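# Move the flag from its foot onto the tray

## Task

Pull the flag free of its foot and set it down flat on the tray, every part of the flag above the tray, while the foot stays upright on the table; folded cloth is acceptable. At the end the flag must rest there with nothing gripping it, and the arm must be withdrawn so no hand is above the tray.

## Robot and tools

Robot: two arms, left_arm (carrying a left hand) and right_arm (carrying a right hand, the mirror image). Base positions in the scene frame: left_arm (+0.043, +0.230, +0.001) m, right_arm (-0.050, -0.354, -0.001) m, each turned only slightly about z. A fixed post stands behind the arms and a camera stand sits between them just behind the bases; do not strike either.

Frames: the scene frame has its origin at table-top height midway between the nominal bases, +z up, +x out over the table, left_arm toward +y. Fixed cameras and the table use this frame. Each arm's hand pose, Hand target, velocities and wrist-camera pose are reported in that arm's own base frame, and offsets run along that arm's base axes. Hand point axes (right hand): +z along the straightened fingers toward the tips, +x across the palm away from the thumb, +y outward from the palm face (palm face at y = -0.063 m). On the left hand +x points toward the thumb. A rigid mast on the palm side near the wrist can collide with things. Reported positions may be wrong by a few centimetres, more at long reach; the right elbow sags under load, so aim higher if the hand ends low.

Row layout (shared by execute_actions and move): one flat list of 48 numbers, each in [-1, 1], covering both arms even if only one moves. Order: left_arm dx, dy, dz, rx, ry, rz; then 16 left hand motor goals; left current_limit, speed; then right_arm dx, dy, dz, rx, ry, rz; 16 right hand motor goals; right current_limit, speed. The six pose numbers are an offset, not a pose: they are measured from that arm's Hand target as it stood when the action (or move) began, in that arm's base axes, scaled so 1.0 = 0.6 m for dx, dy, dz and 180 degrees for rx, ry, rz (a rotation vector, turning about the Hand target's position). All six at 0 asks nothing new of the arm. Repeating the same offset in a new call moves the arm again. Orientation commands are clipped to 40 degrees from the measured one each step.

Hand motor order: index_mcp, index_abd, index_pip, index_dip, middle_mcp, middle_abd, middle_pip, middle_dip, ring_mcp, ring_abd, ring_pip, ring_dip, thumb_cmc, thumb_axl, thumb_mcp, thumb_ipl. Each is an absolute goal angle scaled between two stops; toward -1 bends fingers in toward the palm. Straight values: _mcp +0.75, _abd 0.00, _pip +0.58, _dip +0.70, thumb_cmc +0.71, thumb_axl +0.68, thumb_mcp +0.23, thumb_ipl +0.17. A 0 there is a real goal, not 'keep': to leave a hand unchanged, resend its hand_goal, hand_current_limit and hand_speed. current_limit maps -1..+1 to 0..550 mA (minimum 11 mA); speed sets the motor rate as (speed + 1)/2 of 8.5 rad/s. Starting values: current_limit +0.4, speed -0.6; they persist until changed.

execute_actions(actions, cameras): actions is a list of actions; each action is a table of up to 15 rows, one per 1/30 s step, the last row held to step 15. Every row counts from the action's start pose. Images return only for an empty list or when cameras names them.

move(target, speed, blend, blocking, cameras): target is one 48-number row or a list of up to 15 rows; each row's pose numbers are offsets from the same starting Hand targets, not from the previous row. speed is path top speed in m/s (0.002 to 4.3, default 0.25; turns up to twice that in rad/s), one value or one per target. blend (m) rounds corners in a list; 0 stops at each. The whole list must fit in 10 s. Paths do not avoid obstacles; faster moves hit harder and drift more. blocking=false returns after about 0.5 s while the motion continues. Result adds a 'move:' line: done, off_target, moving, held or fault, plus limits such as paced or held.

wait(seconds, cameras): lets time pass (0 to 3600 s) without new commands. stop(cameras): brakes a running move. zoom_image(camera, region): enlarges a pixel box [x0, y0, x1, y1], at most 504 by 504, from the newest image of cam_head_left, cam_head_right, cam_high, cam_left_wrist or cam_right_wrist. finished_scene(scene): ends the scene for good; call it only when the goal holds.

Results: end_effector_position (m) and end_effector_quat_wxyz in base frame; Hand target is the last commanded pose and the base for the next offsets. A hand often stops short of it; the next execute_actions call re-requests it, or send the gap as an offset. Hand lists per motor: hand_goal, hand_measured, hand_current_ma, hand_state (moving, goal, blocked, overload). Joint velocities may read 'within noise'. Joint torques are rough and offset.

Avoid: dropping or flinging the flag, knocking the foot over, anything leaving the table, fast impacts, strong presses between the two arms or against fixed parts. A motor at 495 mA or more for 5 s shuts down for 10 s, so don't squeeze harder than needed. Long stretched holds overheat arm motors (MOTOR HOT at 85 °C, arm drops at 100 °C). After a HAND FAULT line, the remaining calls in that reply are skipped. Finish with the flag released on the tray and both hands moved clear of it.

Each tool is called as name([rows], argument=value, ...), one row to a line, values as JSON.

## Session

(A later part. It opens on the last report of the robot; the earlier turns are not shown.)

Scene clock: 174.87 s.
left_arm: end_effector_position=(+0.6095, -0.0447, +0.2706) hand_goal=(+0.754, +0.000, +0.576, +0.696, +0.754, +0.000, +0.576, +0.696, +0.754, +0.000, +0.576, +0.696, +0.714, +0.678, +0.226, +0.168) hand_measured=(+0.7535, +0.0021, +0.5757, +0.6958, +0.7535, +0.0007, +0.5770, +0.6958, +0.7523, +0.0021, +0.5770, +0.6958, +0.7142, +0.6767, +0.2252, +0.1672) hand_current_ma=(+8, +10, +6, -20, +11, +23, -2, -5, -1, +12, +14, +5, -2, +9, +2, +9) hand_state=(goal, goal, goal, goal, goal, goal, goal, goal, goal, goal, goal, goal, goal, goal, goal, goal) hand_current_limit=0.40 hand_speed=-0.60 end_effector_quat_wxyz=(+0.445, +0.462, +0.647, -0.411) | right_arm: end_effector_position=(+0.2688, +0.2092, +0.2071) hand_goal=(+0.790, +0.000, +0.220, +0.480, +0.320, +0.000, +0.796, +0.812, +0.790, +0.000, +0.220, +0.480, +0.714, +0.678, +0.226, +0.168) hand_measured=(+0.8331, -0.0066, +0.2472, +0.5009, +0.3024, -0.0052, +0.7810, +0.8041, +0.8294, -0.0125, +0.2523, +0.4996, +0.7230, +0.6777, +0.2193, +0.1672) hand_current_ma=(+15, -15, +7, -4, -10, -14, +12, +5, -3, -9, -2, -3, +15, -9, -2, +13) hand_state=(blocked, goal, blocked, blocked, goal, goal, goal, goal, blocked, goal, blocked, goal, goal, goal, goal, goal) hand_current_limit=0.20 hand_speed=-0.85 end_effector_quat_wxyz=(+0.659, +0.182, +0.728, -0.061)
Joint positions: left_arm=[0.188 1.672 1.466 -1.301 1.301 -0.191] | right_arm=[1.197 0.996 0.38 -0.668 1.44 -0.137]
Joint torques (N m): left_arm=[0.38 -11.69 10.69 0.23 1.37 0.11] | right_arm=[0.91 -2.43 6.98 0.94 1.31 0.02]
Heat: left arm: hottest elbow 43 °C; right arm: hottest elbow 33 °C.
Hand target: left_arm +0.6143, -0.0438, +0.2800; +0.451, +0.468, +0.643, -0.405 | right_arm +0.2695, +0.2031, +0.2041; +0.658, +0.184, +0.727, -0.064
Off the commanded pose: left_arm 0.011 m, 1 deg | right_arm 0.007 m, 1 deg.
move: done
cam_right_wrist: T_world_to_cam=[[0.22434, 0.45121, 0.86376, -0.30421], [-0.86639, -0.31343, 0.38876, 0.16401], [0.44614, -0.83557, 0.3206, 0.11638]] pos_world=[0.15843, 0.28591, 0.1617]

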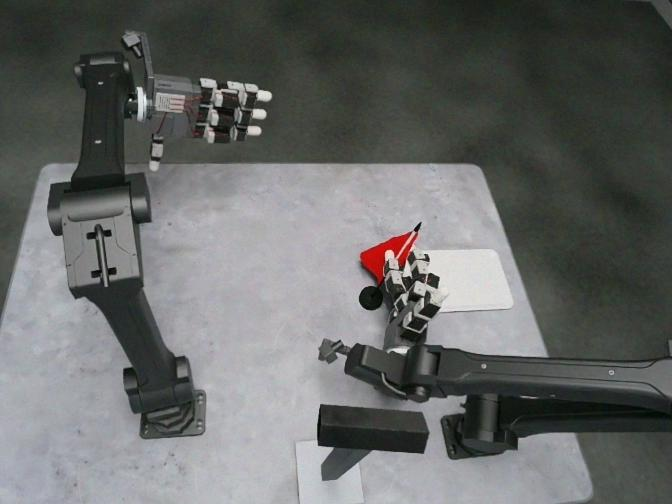

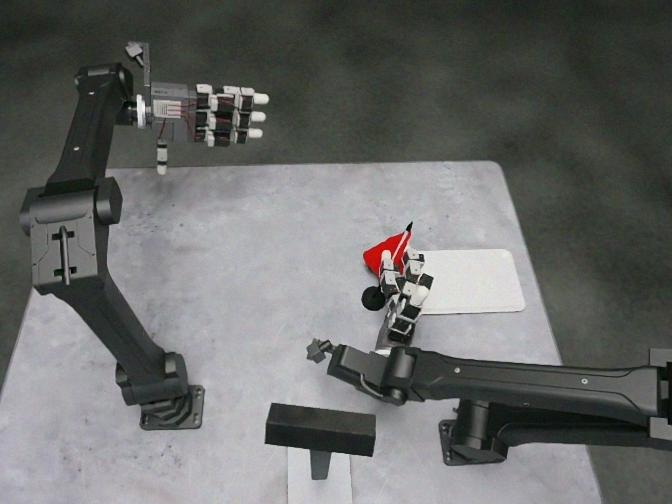

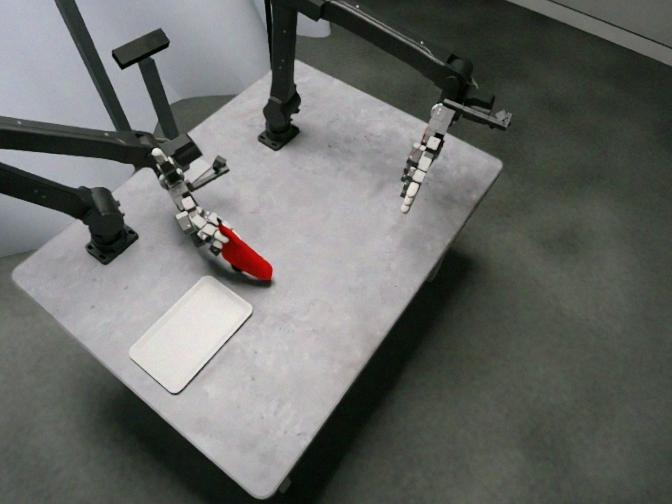

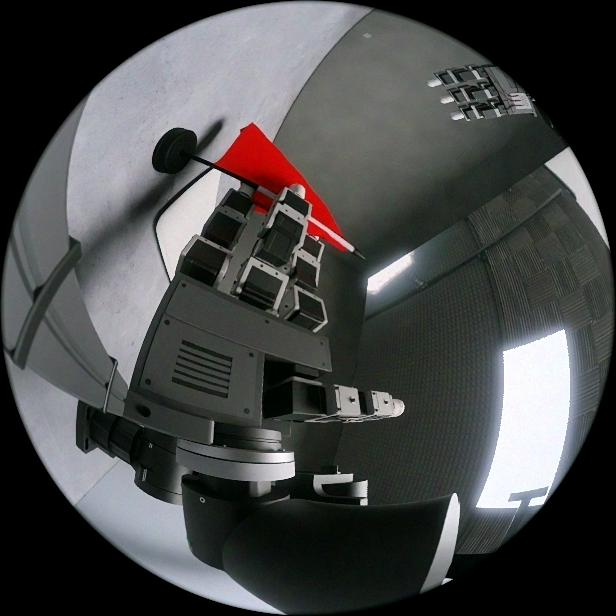

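move(target=[0,0,0,0,0,0, 0.754,0,0.576,0.696,0.754,0,0.576,0.696,0.754,0,0.576,0.696,0.714,0.678,0.226,0.168,0.4,-0.6, 0,0,0,0,0,0, 0.73,0,0.17,0.43,0.38,0,0.80,0.82,0.73,0,0.17,0.43,0.714,0.678,0.226,0.168,0.3,-0.85], cameras=["cam_head_left","cam_head_right","cam_high","cam_right_wrist"])

zoom_image(camera="cam_right_wrist", region=[160, 90, 360, 290])

zoom_image(camera="cam_head_left", region=[350, 215, 450, 320])

zoom_image(camera="cam_high", region=[130, 180, 300, 310])

Scene clock: 179.97 s.
left_arm: end_effector_position=(+0.6095, -0.0447, +0.2706) hand_goal=(+0.754, +0.000, +0.576, +0.696, +0.754, +0.000, +0.576, +0.696, +0.754, +0.000, +0.576, +0.696, +0.714, +0.678, +0.226, +0.168) hand_measured=(+0.7535, +0.0021, +0.5757, +0.6958, +0.7535, +0.0007, +0.5770, +0.6958, +0.7535, +0.0036, +0.5770, +0.6958, +0.7142, +0.6767, +0.2262, +0.1681) hand_current_ma=(+4, +5, -5, -5, +7, +12, -4, +16, -2, +13, +8, +12, -2, -6, +4, +16) hand_state=(goal, goal, goal, goal, goal, goal, goal, goal, goal, goal, goal, goal, goal, goal, goal, goal) hand_current_limit=0.40 hand_speed=-0.60 end_effector_quat_wxyz=(+0.445, +0.462, +0.647, -0.411) | right_arm: end_effector_position=(+0.2688, +0.2092, +0.2071) hand_goal=(+0.730, +0.000, +0.170, +0.430, +0.380, +0.000, +0.800, +0.820, +0.730, +0.000, +0.170, +0.430, +0.714, +0.678, +0.226, +0.168) hand_measured=(+0.8294, -0.0081, +0.2369, +0.4677, +0.3012, -0.0052, +0.7720, +0.8028, +0.8294, -0.0125, +0.2511, +0.4766, +0.7230, +0.6777, +0.2193, +0.1672) hand_current_ma=(+43, -11, +17, +9, -24, -3, +2, +5, +18, -7, +27, +13, +11, -11, -15, +4) hand_state=(blocked, goal, blocked, blocked, blocked, goal, blocked, goal, blocked, goal, blocked, blocked, goal, goal, goal, goal) hand_current_limit=0.30 hand_speed=-0.85 end_effector_quat_wxyz=(+0.659, +0.182, +0.728, -0.061)
Joint positions: left_arm=[0.188 1.672 1.466 -1.301 1.301 -0.191] | right_arm=[1.197 0.996 0.38 -0.668 1.44 -0.137]
Joint torques (N m): left_arm=[0.44 -11.75 10.69 0.2 1.37 0.11] | right_arm=[0.97 -2.49 6.99 0.94 1.31 0.03]
Heat: left arm: hottest elbow 43 °C; right arm: hottest elbow 33 °C.
Hand target: left_arm +0.6143, -0.0438, +0.2800; +0.451, +0.468, +0.643, -0.405 | right_arm +0.2695, +0.2031, +0.2041; +0.658, +0.184, +0.727, -0.064
Off the commanded pose: left_arm 0.011 m, 1 deg | right_arm 0.007 m, 1 deg.
move: done
cam_right_wrist: T_world_to_cam=[[0.22434, 0.45121, 0.86376, -0.30421], [-0.86639, -0.31343, 0.38876, 0.16401], [0.44614, -0.83557, 0.3206, 0.11638]] pos_world=[0.15843, 0.28591, 0.1617]

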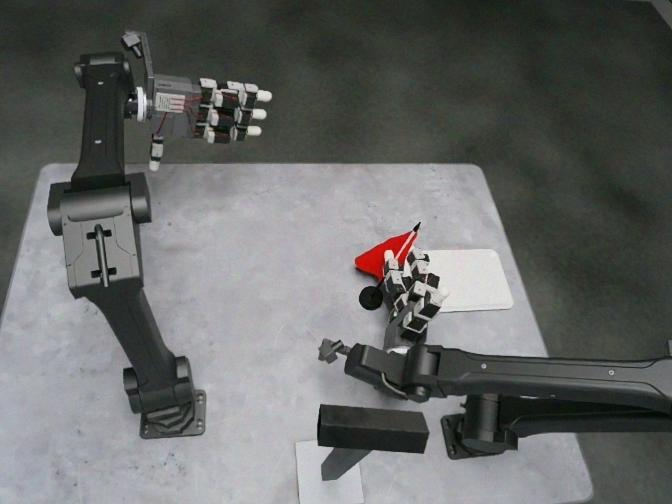

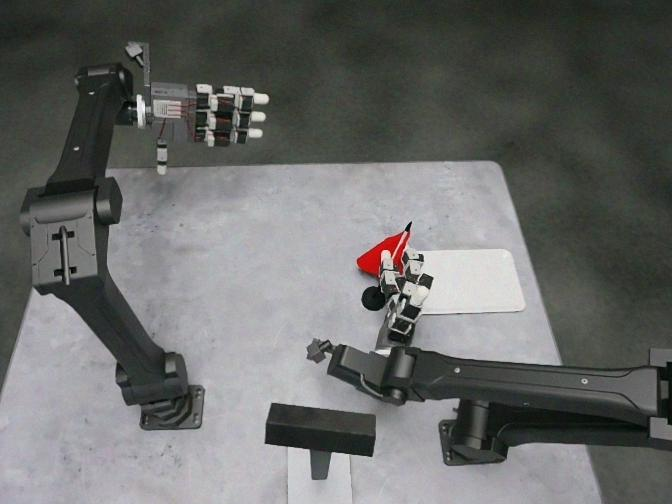

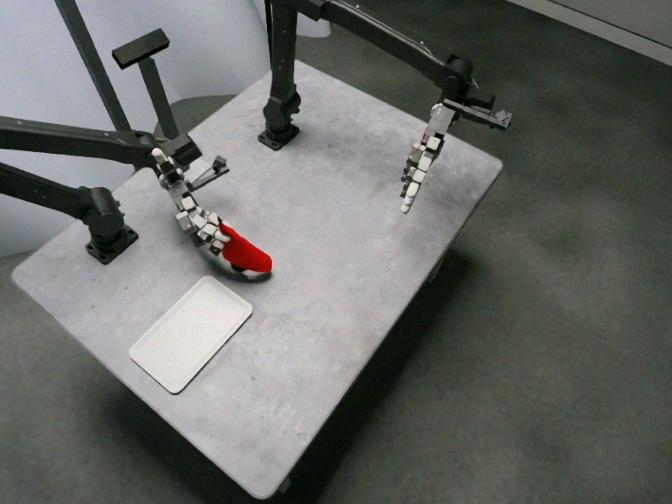

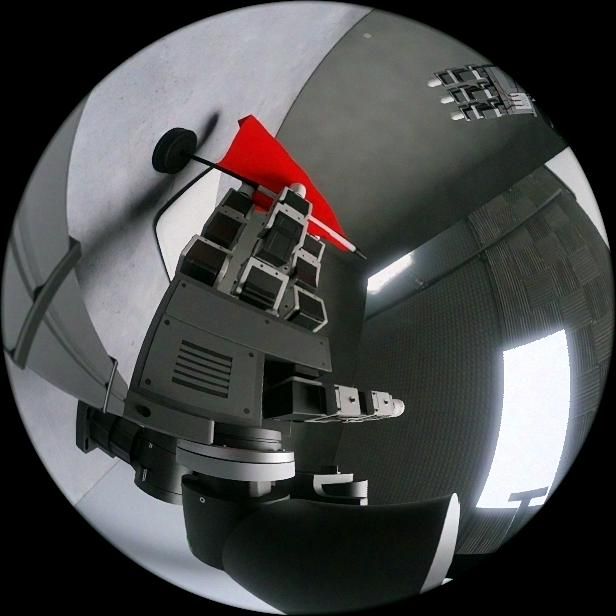

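Scaled by 2.520 from the camera's image (finer frame: 880x880).

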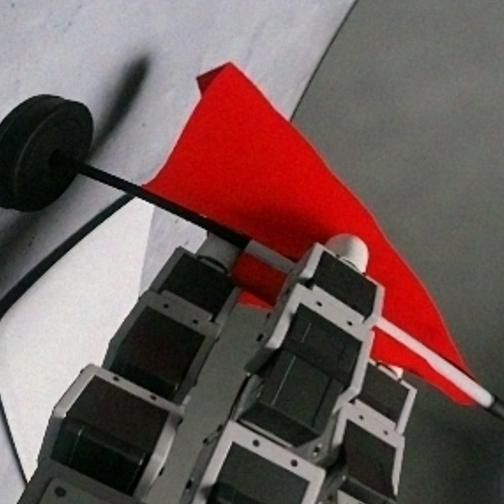

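Scaled by 4.800 from the camera's image (finer frame: 960x720).

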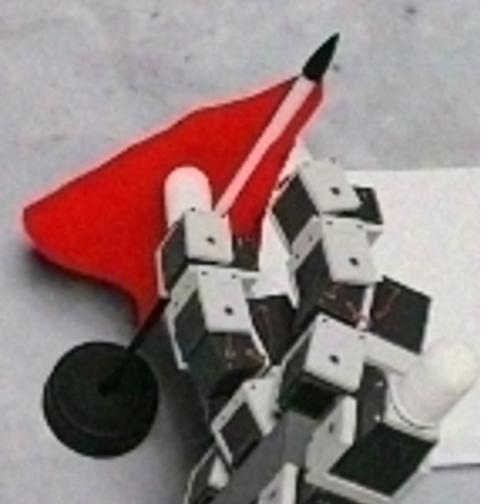

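Scaled by 2.965 from the camera's image (finer frame: 960x720).

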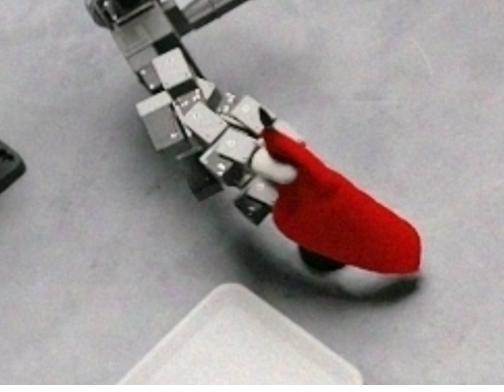

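move(target=[0,0,0,0,0,0, 0.754,0,0.576,0.696,0.754,0,0.576,0.696,0.754,0,0.576,0.696,0.714,0.678,0.226,0.168,0.4,-0.6, 0,0,0,0,0,0, 0.58,0,0.05,0.33,0.55,0,0.86,0.87,0.58,0,0.05,0.33,0.714,0.678,0.226,0.168,0.3,-0.85], cameras=["cam_head_left","cam_head_right","cam_high","cam_right_wrist"])

zoom_image(camera="cam_right_wrist", region=[160, 90, 360, 290])

zoom_image(camera="cam_head_left", region=[350, 215, 450, 320])

Scene clock: 186.10 s.
left_arm: end_effector_position=(+0.6095, -0.0447, +0.2706) hand_goal=(+0.754, +0.000, +0.576, +0.696, +0.754, +0.000, +0.576, +0.696, +0.754, +0.000, +0.576, +0.696, +0.714, +0.678, +0.226, +0.168) hand_measured=(+0.7535, +0.0021, +0.5757, +0.6958, +0.7535, +0.0021, +0.5770, +0.6971, +0.7535, +0.0021, +0.5757, +0.6958, +0.7142, +0.6777, +0.2252, +0.1681) hand_current_ma=(+9, -15, -1, +1, +3, +18, +14, +2, -17, +6, +8, -1, -2, +5, -13, +9) hand_state=(goal, goal, goal, goal, goal, goal, goal, goal, goal, goal, goal, goal, goal, goal, goal, goal) hand_current_limit=0.40 hand_speed=-0.60 end_effector_quat_wxyz=(+0.445, +0.462, +0.647, -0.411) | right_arm: end_effector_position=(+0.2688, +0.2092, +0.2071) hand_goal=(+0.580, +0.000, +0.050, +0.330, +0.550, +0.000, +0.860, +0.870, +0.580, +0.000, +0.050, +0.330, +0.714, +0.678, +0.226, +0.168) hand_measured=(+0.8319, -0.0066, +0.2164, +0.4129, +0.2940, -0.0081, +0.7515, +0.8015, +0.8282, -0.0125, +0.2472, +0.4206, +0.7230, +0.6788, +0.2193, +0.1681) hand_current_ma=(+152, -21, +63, +24, -144, -15, -30, -12, +131, -17, +83, +32, +20, -2, -15, +8) hand_state=(blocked, goal, blocked, blocked, blocked, goal, blocked, blocked, blocked, goal, blocked, blocked, goal, goal, goal, goal) hand_current_limit=0.30 hand_speed=-0.85 end_effector_quat_wxyz=(+0.659, +0.182, +0.728, -0.061)
Joint positions: left_arm=[0.188 1.672 1.466 -1.301 1.301 -0.191] | right_arm=[1.197 0.996 0.38 -0.668 1.44 -0.137]
Joint torques (N m): left_arm=[0.38 -11.69 10.67 0.2 1.37 0.11] | right_arm=[0.91 -2.49 6.99 0.94 1.31 0.03]
Heat: left arm: hottest elbow 43 °C; right arm: hottest elbow 33 °C.
Hand target: left_arm +0.6143, -0.0438, +0.2800; +0.451, +0.468, +0.643, -0.405 | right_arm +0.2695, +0.2031, +0.2041; +0.658, +0.184, +0.727, -0.064
Off the commanded pose: left_arm 0.011 m, 1 deg | right_arm 0.007 m, 1 deg.
move: done
cam_right_wrist: T_world_to_cam=[[0.22434, 0.45121, 0.86376, -0.30421], [-0.86639, -0.31343, 0.38876, 0.16401], [0.44614, -0.83557, 0.3206, 0.11638]] pos_world=[0.15843, 0.28591, 0.1617]

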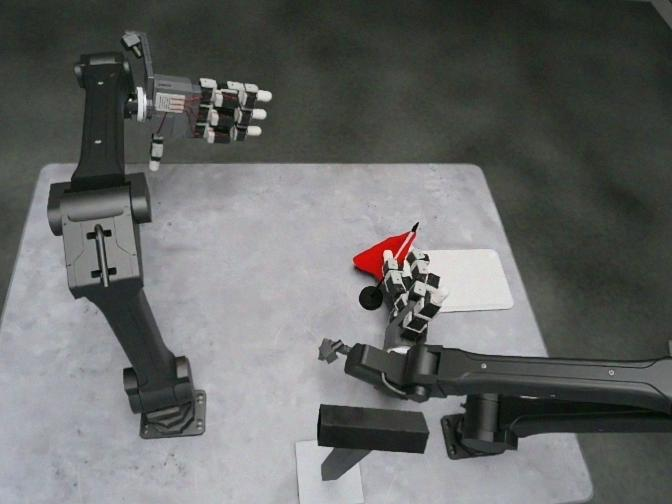

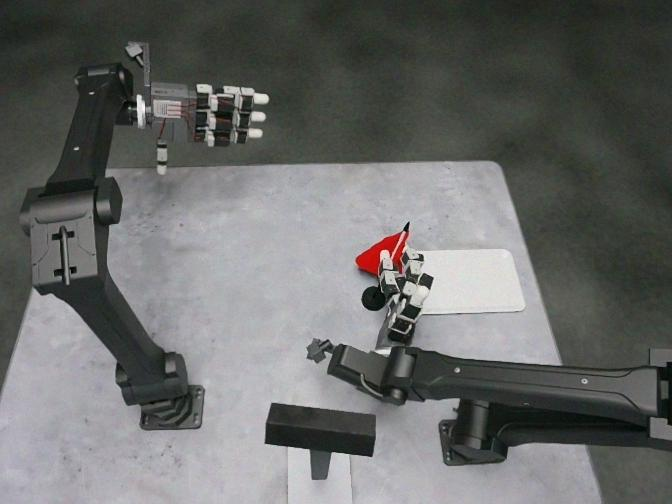

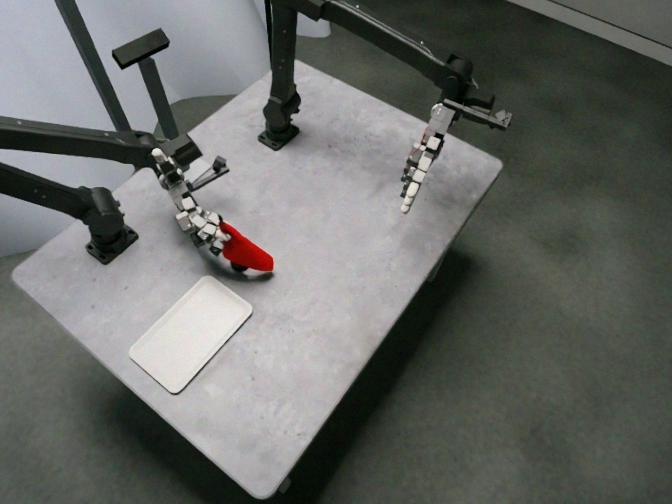

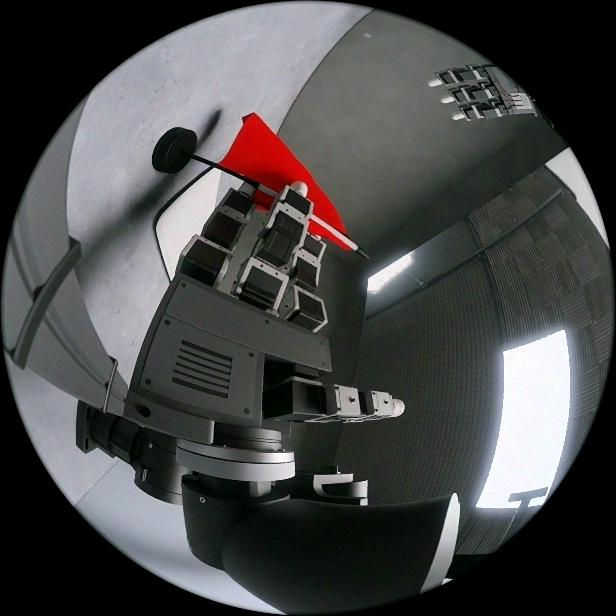

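Scaled by 2.520 from the camera's image (finer frame: 880x880).

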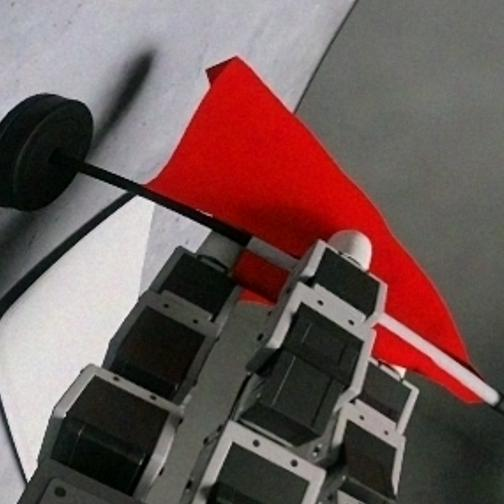

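Scaled by 4.800 from the camera's image (finer frame: 960x720).

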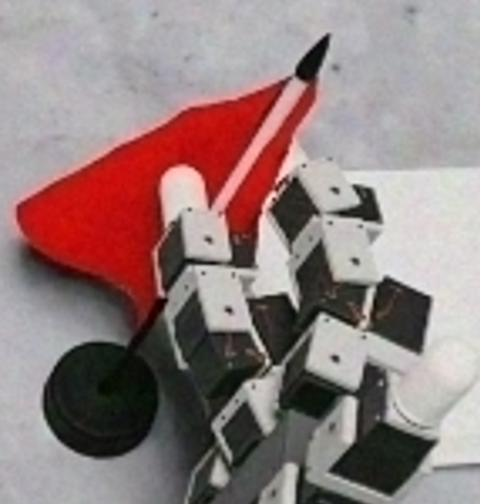

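move(target=[0,0,0,0,0,0, 0.754,0,0.576,0.696,0.754,0,0.576,0.696,0.754,0,0.576,0.696,0.714,0.678,0.226,0.168,0.4,-0.6, 0.0054,-0.0092,0.0667,0,0,0, 0.58,0,0.05,0.33,0.55,0,0.86,0.87,0.58,0,0.05,0.33,0.714,0.678,0.226,0.168,0.3,-0.85], speed=0.06, cameras=["cam_head_left","cam_head_right","cam_high","cam_right_wrist"])

zoom_image(camera="cam_right_wrist", region=[120, 90, 360, 290])

zoom_image(camera="cam_head_left", region=[350, 215, 450, 320])

zoom_image(camera="cam_high", region=[130, 180, 300, 310])

Scene clock: 194.60 s.
left_arm: end_effector_position=(+0.6095, -0.0447, +0.2706) hand_goal=(+0.754, +0.000, +0.576, +0.696, +0.754, +0.000, +0.576, +0.696, +0.754, +0.000, +0.576, +0.696, +0.714, +0.678, +0.226, +0.168) hand_measured=(+0.7523, +0.0021, +0.5770, +0.6971, +0.7523, +0.0021, +0.5770, +0.6958, +0.7535, +0.0021, +0.5770, +0.6958, +0.7142, +0.6767, +0.2252, +0.1672) hand_current_ma=(+16, -14, +1, -13, -6, -5, +5, +4, +7, +26, +16, +3, -5, +1, -3, +16) hand_state=(goal, goal, goal, goal, goal, goal, goal, goal, goal, goal, goal, goal, goal, goal, goal, goal) hand_current_limit=0.40 hand_speed=-0.60 end_effector_quat_wxyz=(+0.445, +0.462, +0.647, -0.411) | right_arm: end_effector_position=(+0.2676, +0.1937, +0.2275) hand_goal=(+0.580, +0.000, +0.050, +0.330, +0.550, +0.000, +0.860, +0.870, +0.580, +0.000, +0.050, +0.330, +0.714, +0.678, +0.226, +0.168) hand_measured=(+0.8319, -0.0110, +0.2151, +0.4129, +0.2940, -0.0096, +0.7348, +0.8015, +0.8126, -0.0184, +0.2459, +0.4219, +0.7230, +0.6767, +0.2203, +0.1681) hand_current_ma=(+151, -14, +73, +34, -155, -18, -31, -26, +118, +1, +77, +35, +17, -7, -9, +5) hand_state=(blocked, goal, blocked, blocked, blocked, goal, blocked, blocked, blocked, goal, blocked, blocked, goal, goal, goal, goal) hand_current_limit=0.30 hand_speed=-0.85 end_effector_quat_wxyz=(+0.656, +0.168, +0.732, -0.078)
Joint positions: left_arm=[0.188 1.672 1.466 -1.301 1.301 -0.191] | right_arm=[1.175 0.85 0.38 -0.723 1.434 -0.274]
Joint torques (N m): left_arm=[0.38 -11.63 10.7 0.2 1.37 0.11] | right_arm=[0.85 -1.49 11.54 1.46 1.2 -0.05]
Heat: left arm: hottest elbow 43 °C; right arm: hottest elbow 33 °C.
Hand target: left_arm +0.6143, -0.0438, +0.2800; +0.451, +0.468, +0.643, -0.405 | right_arm +0.2727, +0.1976, +0.2442; +0.658, +0.184, +0.727, -0.064
Off the commanded pose: left_arm 0.011 m, 1 deg | right_arm 0.018 m, 3 deg.
move: off_target (right_arm)
cam_right_wrist: T_world_to_cam=[[0.24005, 0.48675, 0.83991, -0.32027], [-0.8604, -0.29399, 0.41628, 0.13853], [0.44955, -0.82259, 0.34822, 0.08767]] pos_world=[0.15666, 0.26874, 0.1808]

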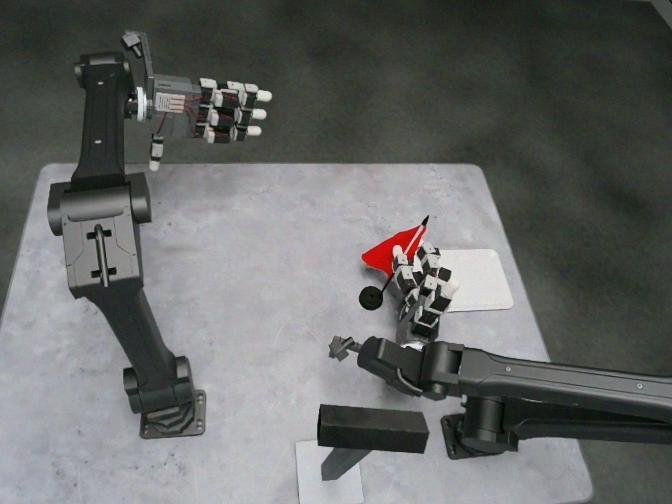

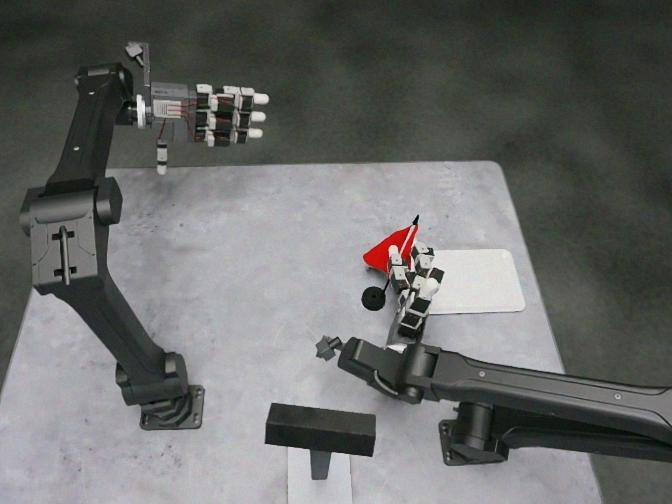

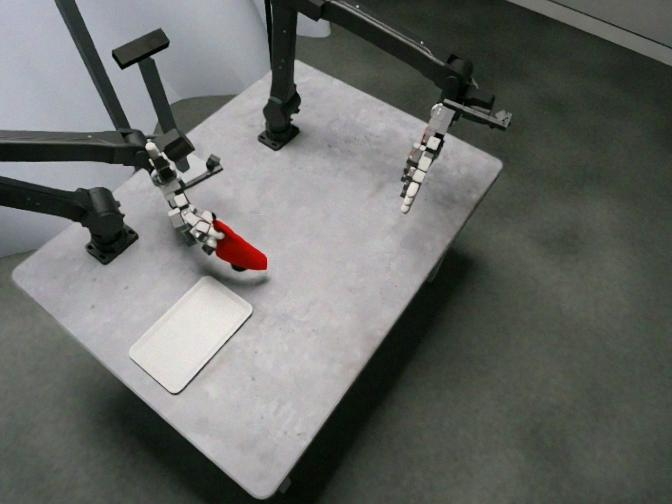

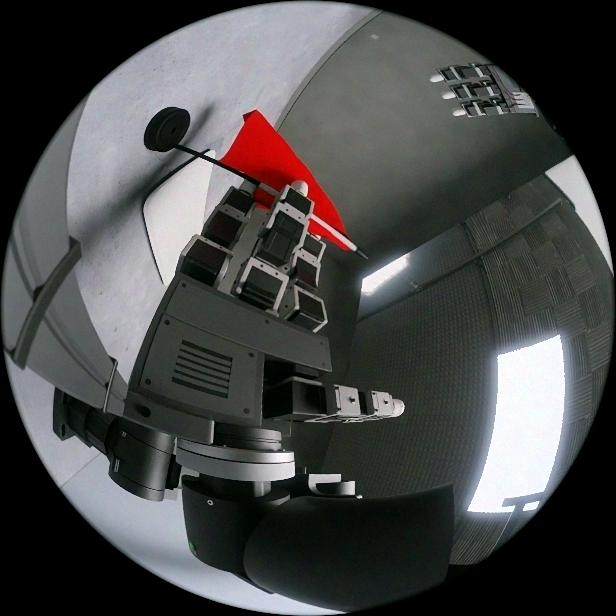

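Scaled by 2.100 from the camera's image (finer frame: 880x880).

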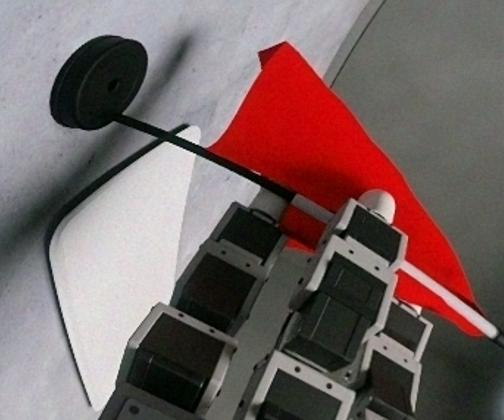

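Scaled by 4.800 from the camera's image (finer frame: 960x720).

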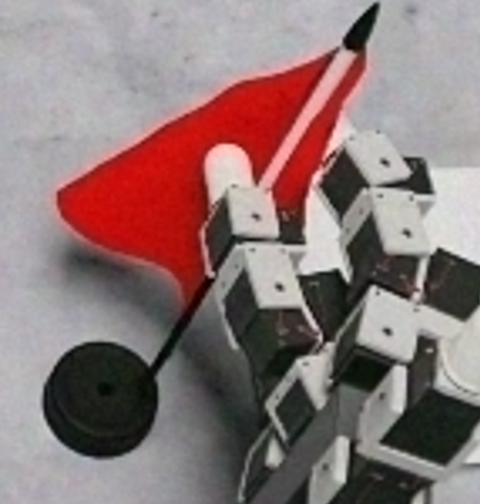

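Scaled by 2.965 from the camera's image (finer frame: 960x720).

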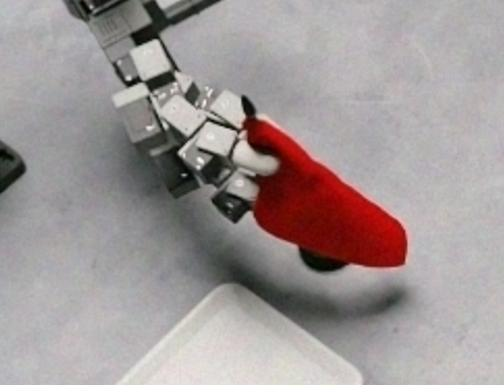

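move(target=[0,0,0,0,0,0, 0.754,0,0.576,0.696,0.754,0,0.576,0.696,0.754,0,0.576,0.696,0.714,0.678,0.226,0.168,0.4,-0.6, 0,0,0.233,0,0,0, 0.58,0,0.05,0.33,0.55,0,0.86,0.87,0.58,0,0.05,0.33,0.714,0.678,0.226,0.168,0.3,-0.85], speed=0.1, cameras=["cam_head_left","cam_head_right","cam_high","cam_right_wrist"])

zoom_image(camera="cam_right_wrist", region=[120, 90, 400, 290])

zoom_image(camera="cam_high", region=[100, 130, 300, 310])

Scene clock: 203.00 s.
left_arm: end_effector_position=(+0.6095, -0.0447, +0.2706) hand_goal=(+0.754, +0.000, +0.576, +0.696, +0.754, +0.000, +0.576, +0.696, +0.754, +0.000, +0.576, +0.696, +0.714, +0.678, +0.226, +0.168) hand_measured=(+0.7535, +0.0021, +0.5770, +0.6958, +0.7523, +0.0021, +0.5770, +0.6958, +0.7535, +0.0021, +0.5770, +0.6958, +0.7142, +0.6767, +0.2252, +0.1681) hand_current_ma=(+8, -20, +2, -15, +14, +6, +20, -5, +3, +13, +9, +7, -19, +2, -11, -6) hand_state=(goal, goal, goal, goal, goal, goal, goal, goal, goal, goal, goal, goal, goal, goal, goal, goal) hand_current_limit=0.40 hand_speed=-0.60 end_effector_quat_wxyz=(+0.445, +0.462, +0.647, -0.411) | right_arm: end_effector_position=(+0.2680, +0.1947, +0.3582) hand_goal=(+0.580, +0.000, +0.050, +0.330, +0.550, +0.000, +0.860, +0.870, +0.580, +0.000, +0.050, +0.330, +0.714, +0.678, +0.226, +0.168) hand_measured=(+0.8319, -0.0125, +0.2151, +0.4142, +0.2940, -0.0096, +0.7348, +0.8028, +0.8114, -0.0169, +0.2434, +0.4219, +0.7230, +0.6777, +0.2193, +0.1681) hand_current_ma=(+145, -7, +76, +27, -156, -10, -38, -6, +130, +2, +85, +22, +2, +5, -10, +9) hand_state=(blocked, goal, blocked, blocked, blocked, goal, blocked, blocked, blocked, goal, blocked, blocked, goal, goal, goal, goal) hand_current_limit=0.30 hand_speed=-0.85 end_effector_quat_wxyz=(+0.657, +0.164, +0.732, -0.077)
Joint positions: left_arm=[0.188 1.672 1.466 -1.301 1.301 -0.191] | right_arm=[1.171 0.698 0.668 -1.073 1.431 -0.369]
Joint torques (N m): left_arm=[0.32 -11.58 10.69 0.18 1.37 0.11] | right_arm=[0.91 0.67 14.97 0.69 1.17 0.13]
Heat: left arm: hottest elbow 43 °C; right arm: hottest elbow 34 °C.
Hand target: left_arm +0.6143, -0.0438, +0.2800; +0.451, +0.468, +0.643, -0.405 | right_arm +0.2727, +0.1977, +0.3839; +0.658, +0.184, +0.727, -0.064
Off the commanded pose: left_arm 0.011 m, 1 deg | right_arm 0.026 m, 3 deg.
move: off_target (right_arm)
cam_right_wrist: T_world_to_cam=[[0.23464, 0.49223, 0.83825, -0.42964], [-0.85853, -0.29951, 0.4162, 0.08542], [0.45592, -0.81732, 0.35231, 0.0386]] pos_world=[0.15655, 0.26861, 0.31099]

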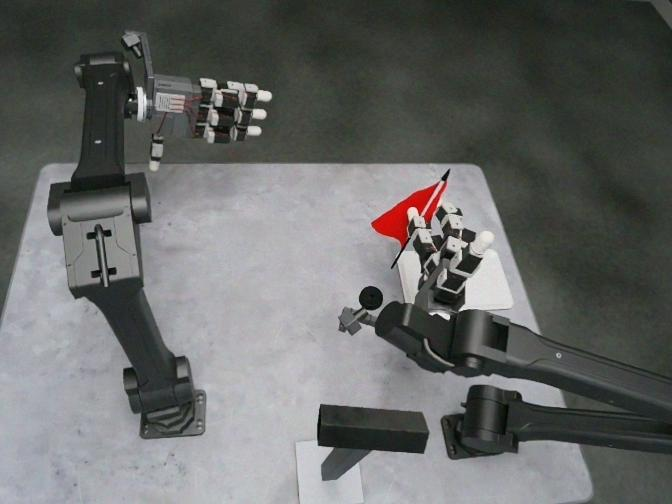

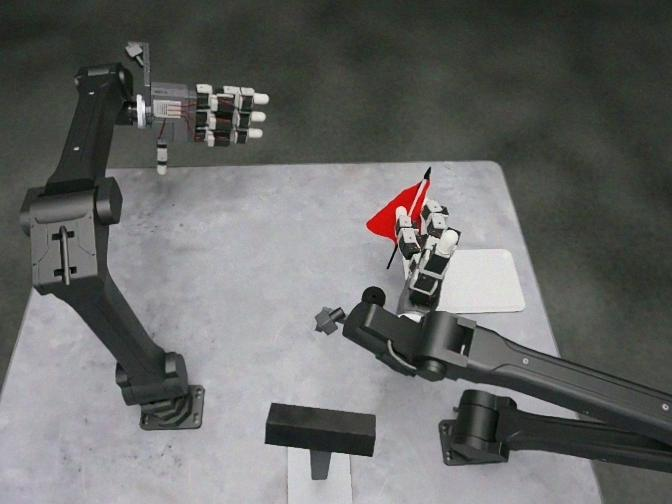

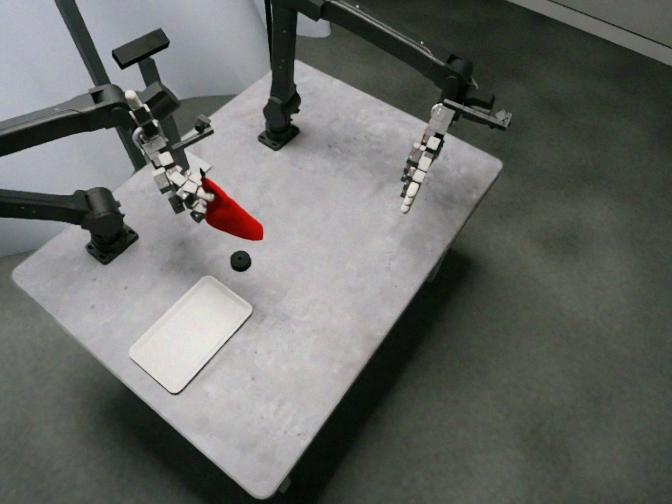

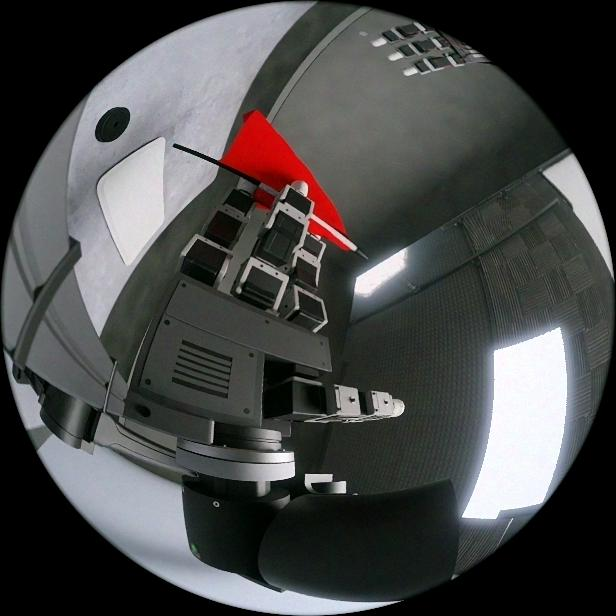

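Scaled by 1.800 from the camera's image (finer frame: 880x880).

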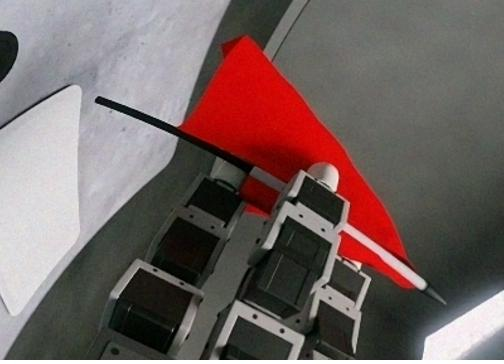

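Scaled by 2.520 from the camera's image (finer frame: 960x720).

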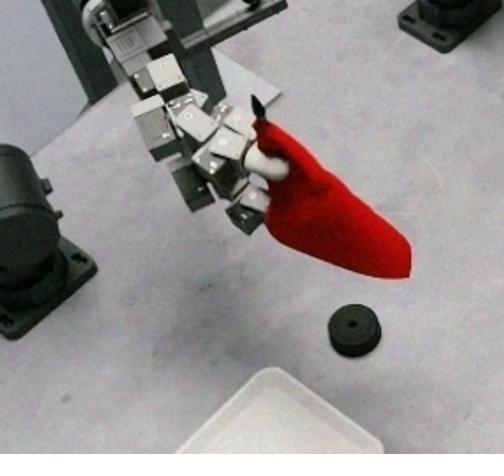

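move(target=[0,0,0,0,0,0, 0.754,0,0.576,0.696,0.754,0,0.576,0.696,0.754,0,0.576,0.696,0.714,0.678,0.226,0.168,0.4,-0.6, 0.179,-0.546,-0.02,0.4589,0.2086,-0.410, 0.58,0,0.05,0.33,0.55,0,0.86,0.87,0.58,0,0.05,0.33,0.714,0.678,0.226,0.168,0.3,-0.85], speed=0.18, cameras=["cam_head_left","cam_head_right","cam_high","cam_right_wrist"])

zoom_image(camera="cam_right_wrist", region=[120, 90, 400, 290])

zoom_image(camera="cam_high", region=[50, 130, 300, 410])

Scene clock: 240.57 s.
left_arm: end_effector_position=(+0.6095, -0.0447, +0.2706) hand_goal=(+0.754, +0.000, +0.576, +0.696, +0.754, +0.000, +0.576, +0.696, +0.754, +0.000, +0.576, +0.696, +0.714, +0.678, +0.226, +0.168) hand_measured=(+0.7535, +0.0007, +0.5770, +0.6971, +0.7535, +0.0007, +0.5770, +0.6971, +0.7535, +0.0036, +0.5770, +0.6958, +0.7142, +0.6777, +0.2262, +0.1681) hand_current_ma=(+16, -1, +10, -9, -5, +14, +6, +12, +6, +10, +15, -6, +16, +6, -27, +3) hand_state=(goal, goal, goal, goal, goal, goal, goal, goal, goal, goal, goal, goal, goal, goal, goal, goal) hand_current_limit=0.40 hand_speed=-0.60 end_effector_quat_wxyz=(+0.445, +0.462, +0.647, -0.411) | right_arm: end_effector_position=(+0.3723, -0.1252, +0.3518) hand_goal=(+0.580, +0.000, +0.050, +0.330, +0.550, +0.000, +0.860, +0.870, +0.580, +0.000, +0.050, +0.330, +0.714, +0.678, +0.226, +0.168) hand_measured=(+0.8319, +0.0007, +0.2164, +0.4142, +0.2940, +0.0007, +0.7348, +0.8015, +0.8114, -0.0081, +0.2446, +0.4219, +0.7230, +0.6777, +0.2163, +0.1681) hand_current_ma=(+155, -12, +69, +30, -148, -8, -35, -15, +122, +3, +93, +35, +12, +6, -3, +1) hand_state=(blocked, goal, blocked, blocked, blocked, goal, blocked, blocked, blocked, goal, blocked, blocked, goal, goal, goal, goal) hand_current_limit=0.30 hand_speed=-0.85 end_effector_quat_wxyz=(+0.042, +0.863, +0.502, +0.034)
Joint positions: left_arm=[0.188 1.672 1.466 -1.301 1.301 -0.191] | right_arm=[-0.191 1.121 1.354 -1.696 0.018 0.324]
Joint torques (N m): left_arm=[0.38 -11.63 10.67 0.2 1.37 0.11] | right_arm=[1.03 -4.54 14.11 0.25 0.08 -0.06]
Heat: left arm: hottest elbow 43 °C; right arm: hottest elbow 42 °C.
Hand target: left_arm +0.6143, -0.0438, +0.2800; +0.451, +0.468, +0.643, -0.405 | right_arm +0.3801, -0.1299, +0.3718; +0.000, +0.866, +0.500, +0.000
Off the commanded pose: left_arm 0.011 m, 1 deg | right_arm 0.022 m, 6 deg.
joint sent to its limit (right arm) — joint 4 (wrist pitch), lower limit. The joint targets are off in orientation, not in position.
move: off_target (right_arm)
cam_right_wrist: T_world_to_cam=[[0.15208, -0.98338, 0.0992, -0.18533], [-0.72275, -0.04219, 0.68982, -0.03284], [-0.67417, -0.17661, -0.71716, 0.60906]] pos_world=[0.41506, -0.07607, 0.47782]

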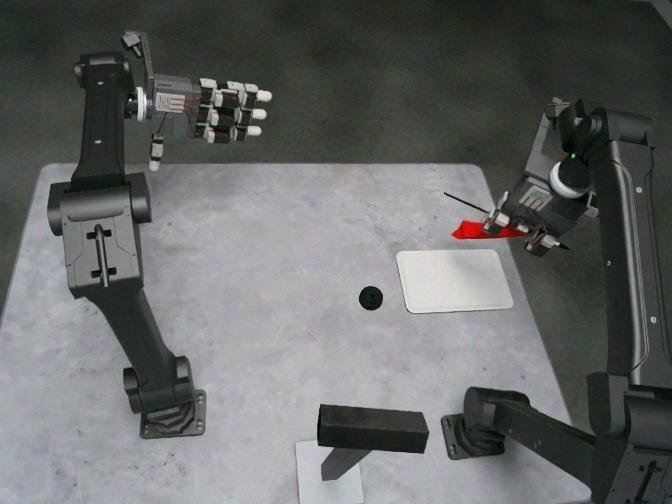

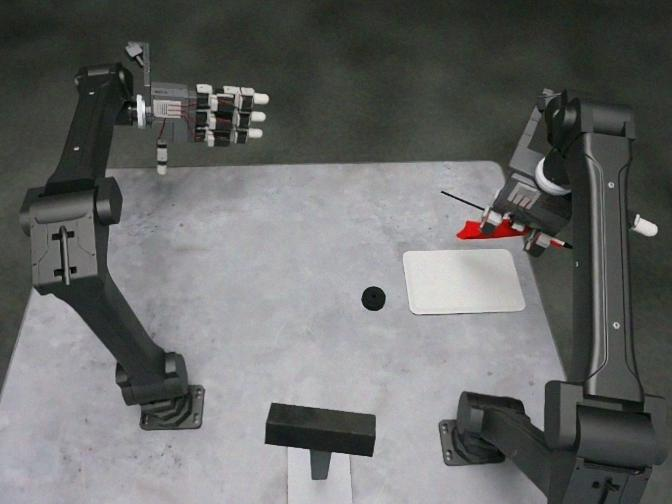

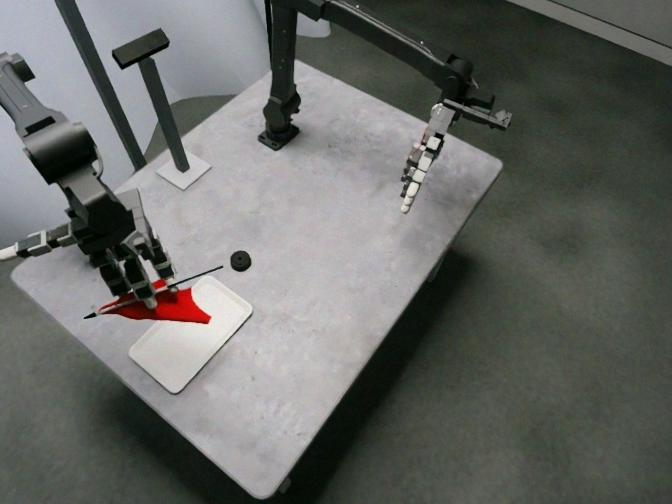

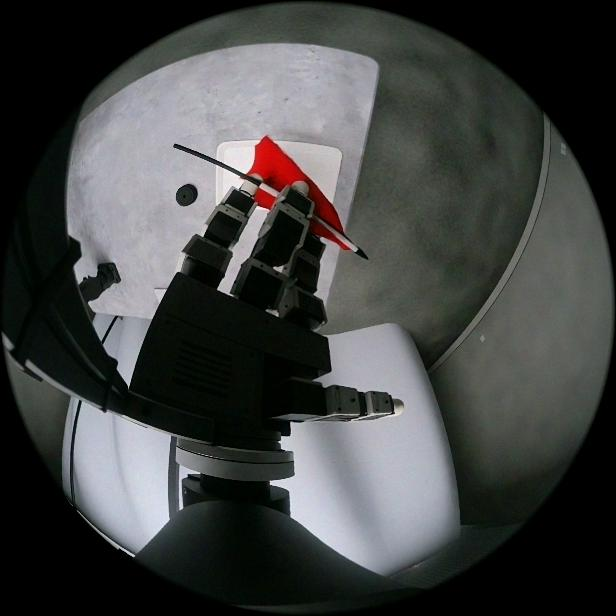

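Scaled by 1.800 from the camera's image (finer frame: 880x880).

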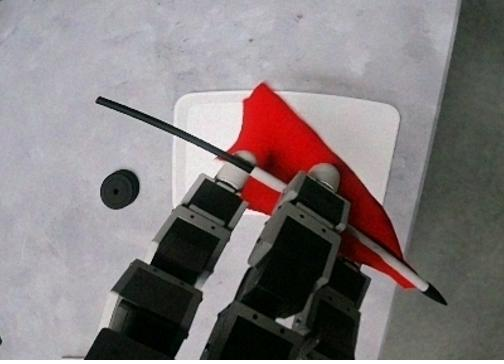

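Scaled by 1.800 from the camera's image (finer frame: 960x720).

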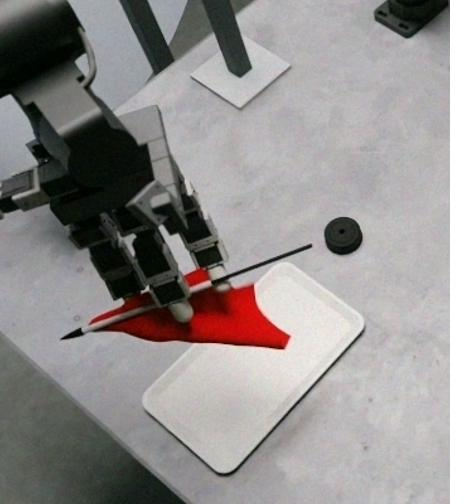

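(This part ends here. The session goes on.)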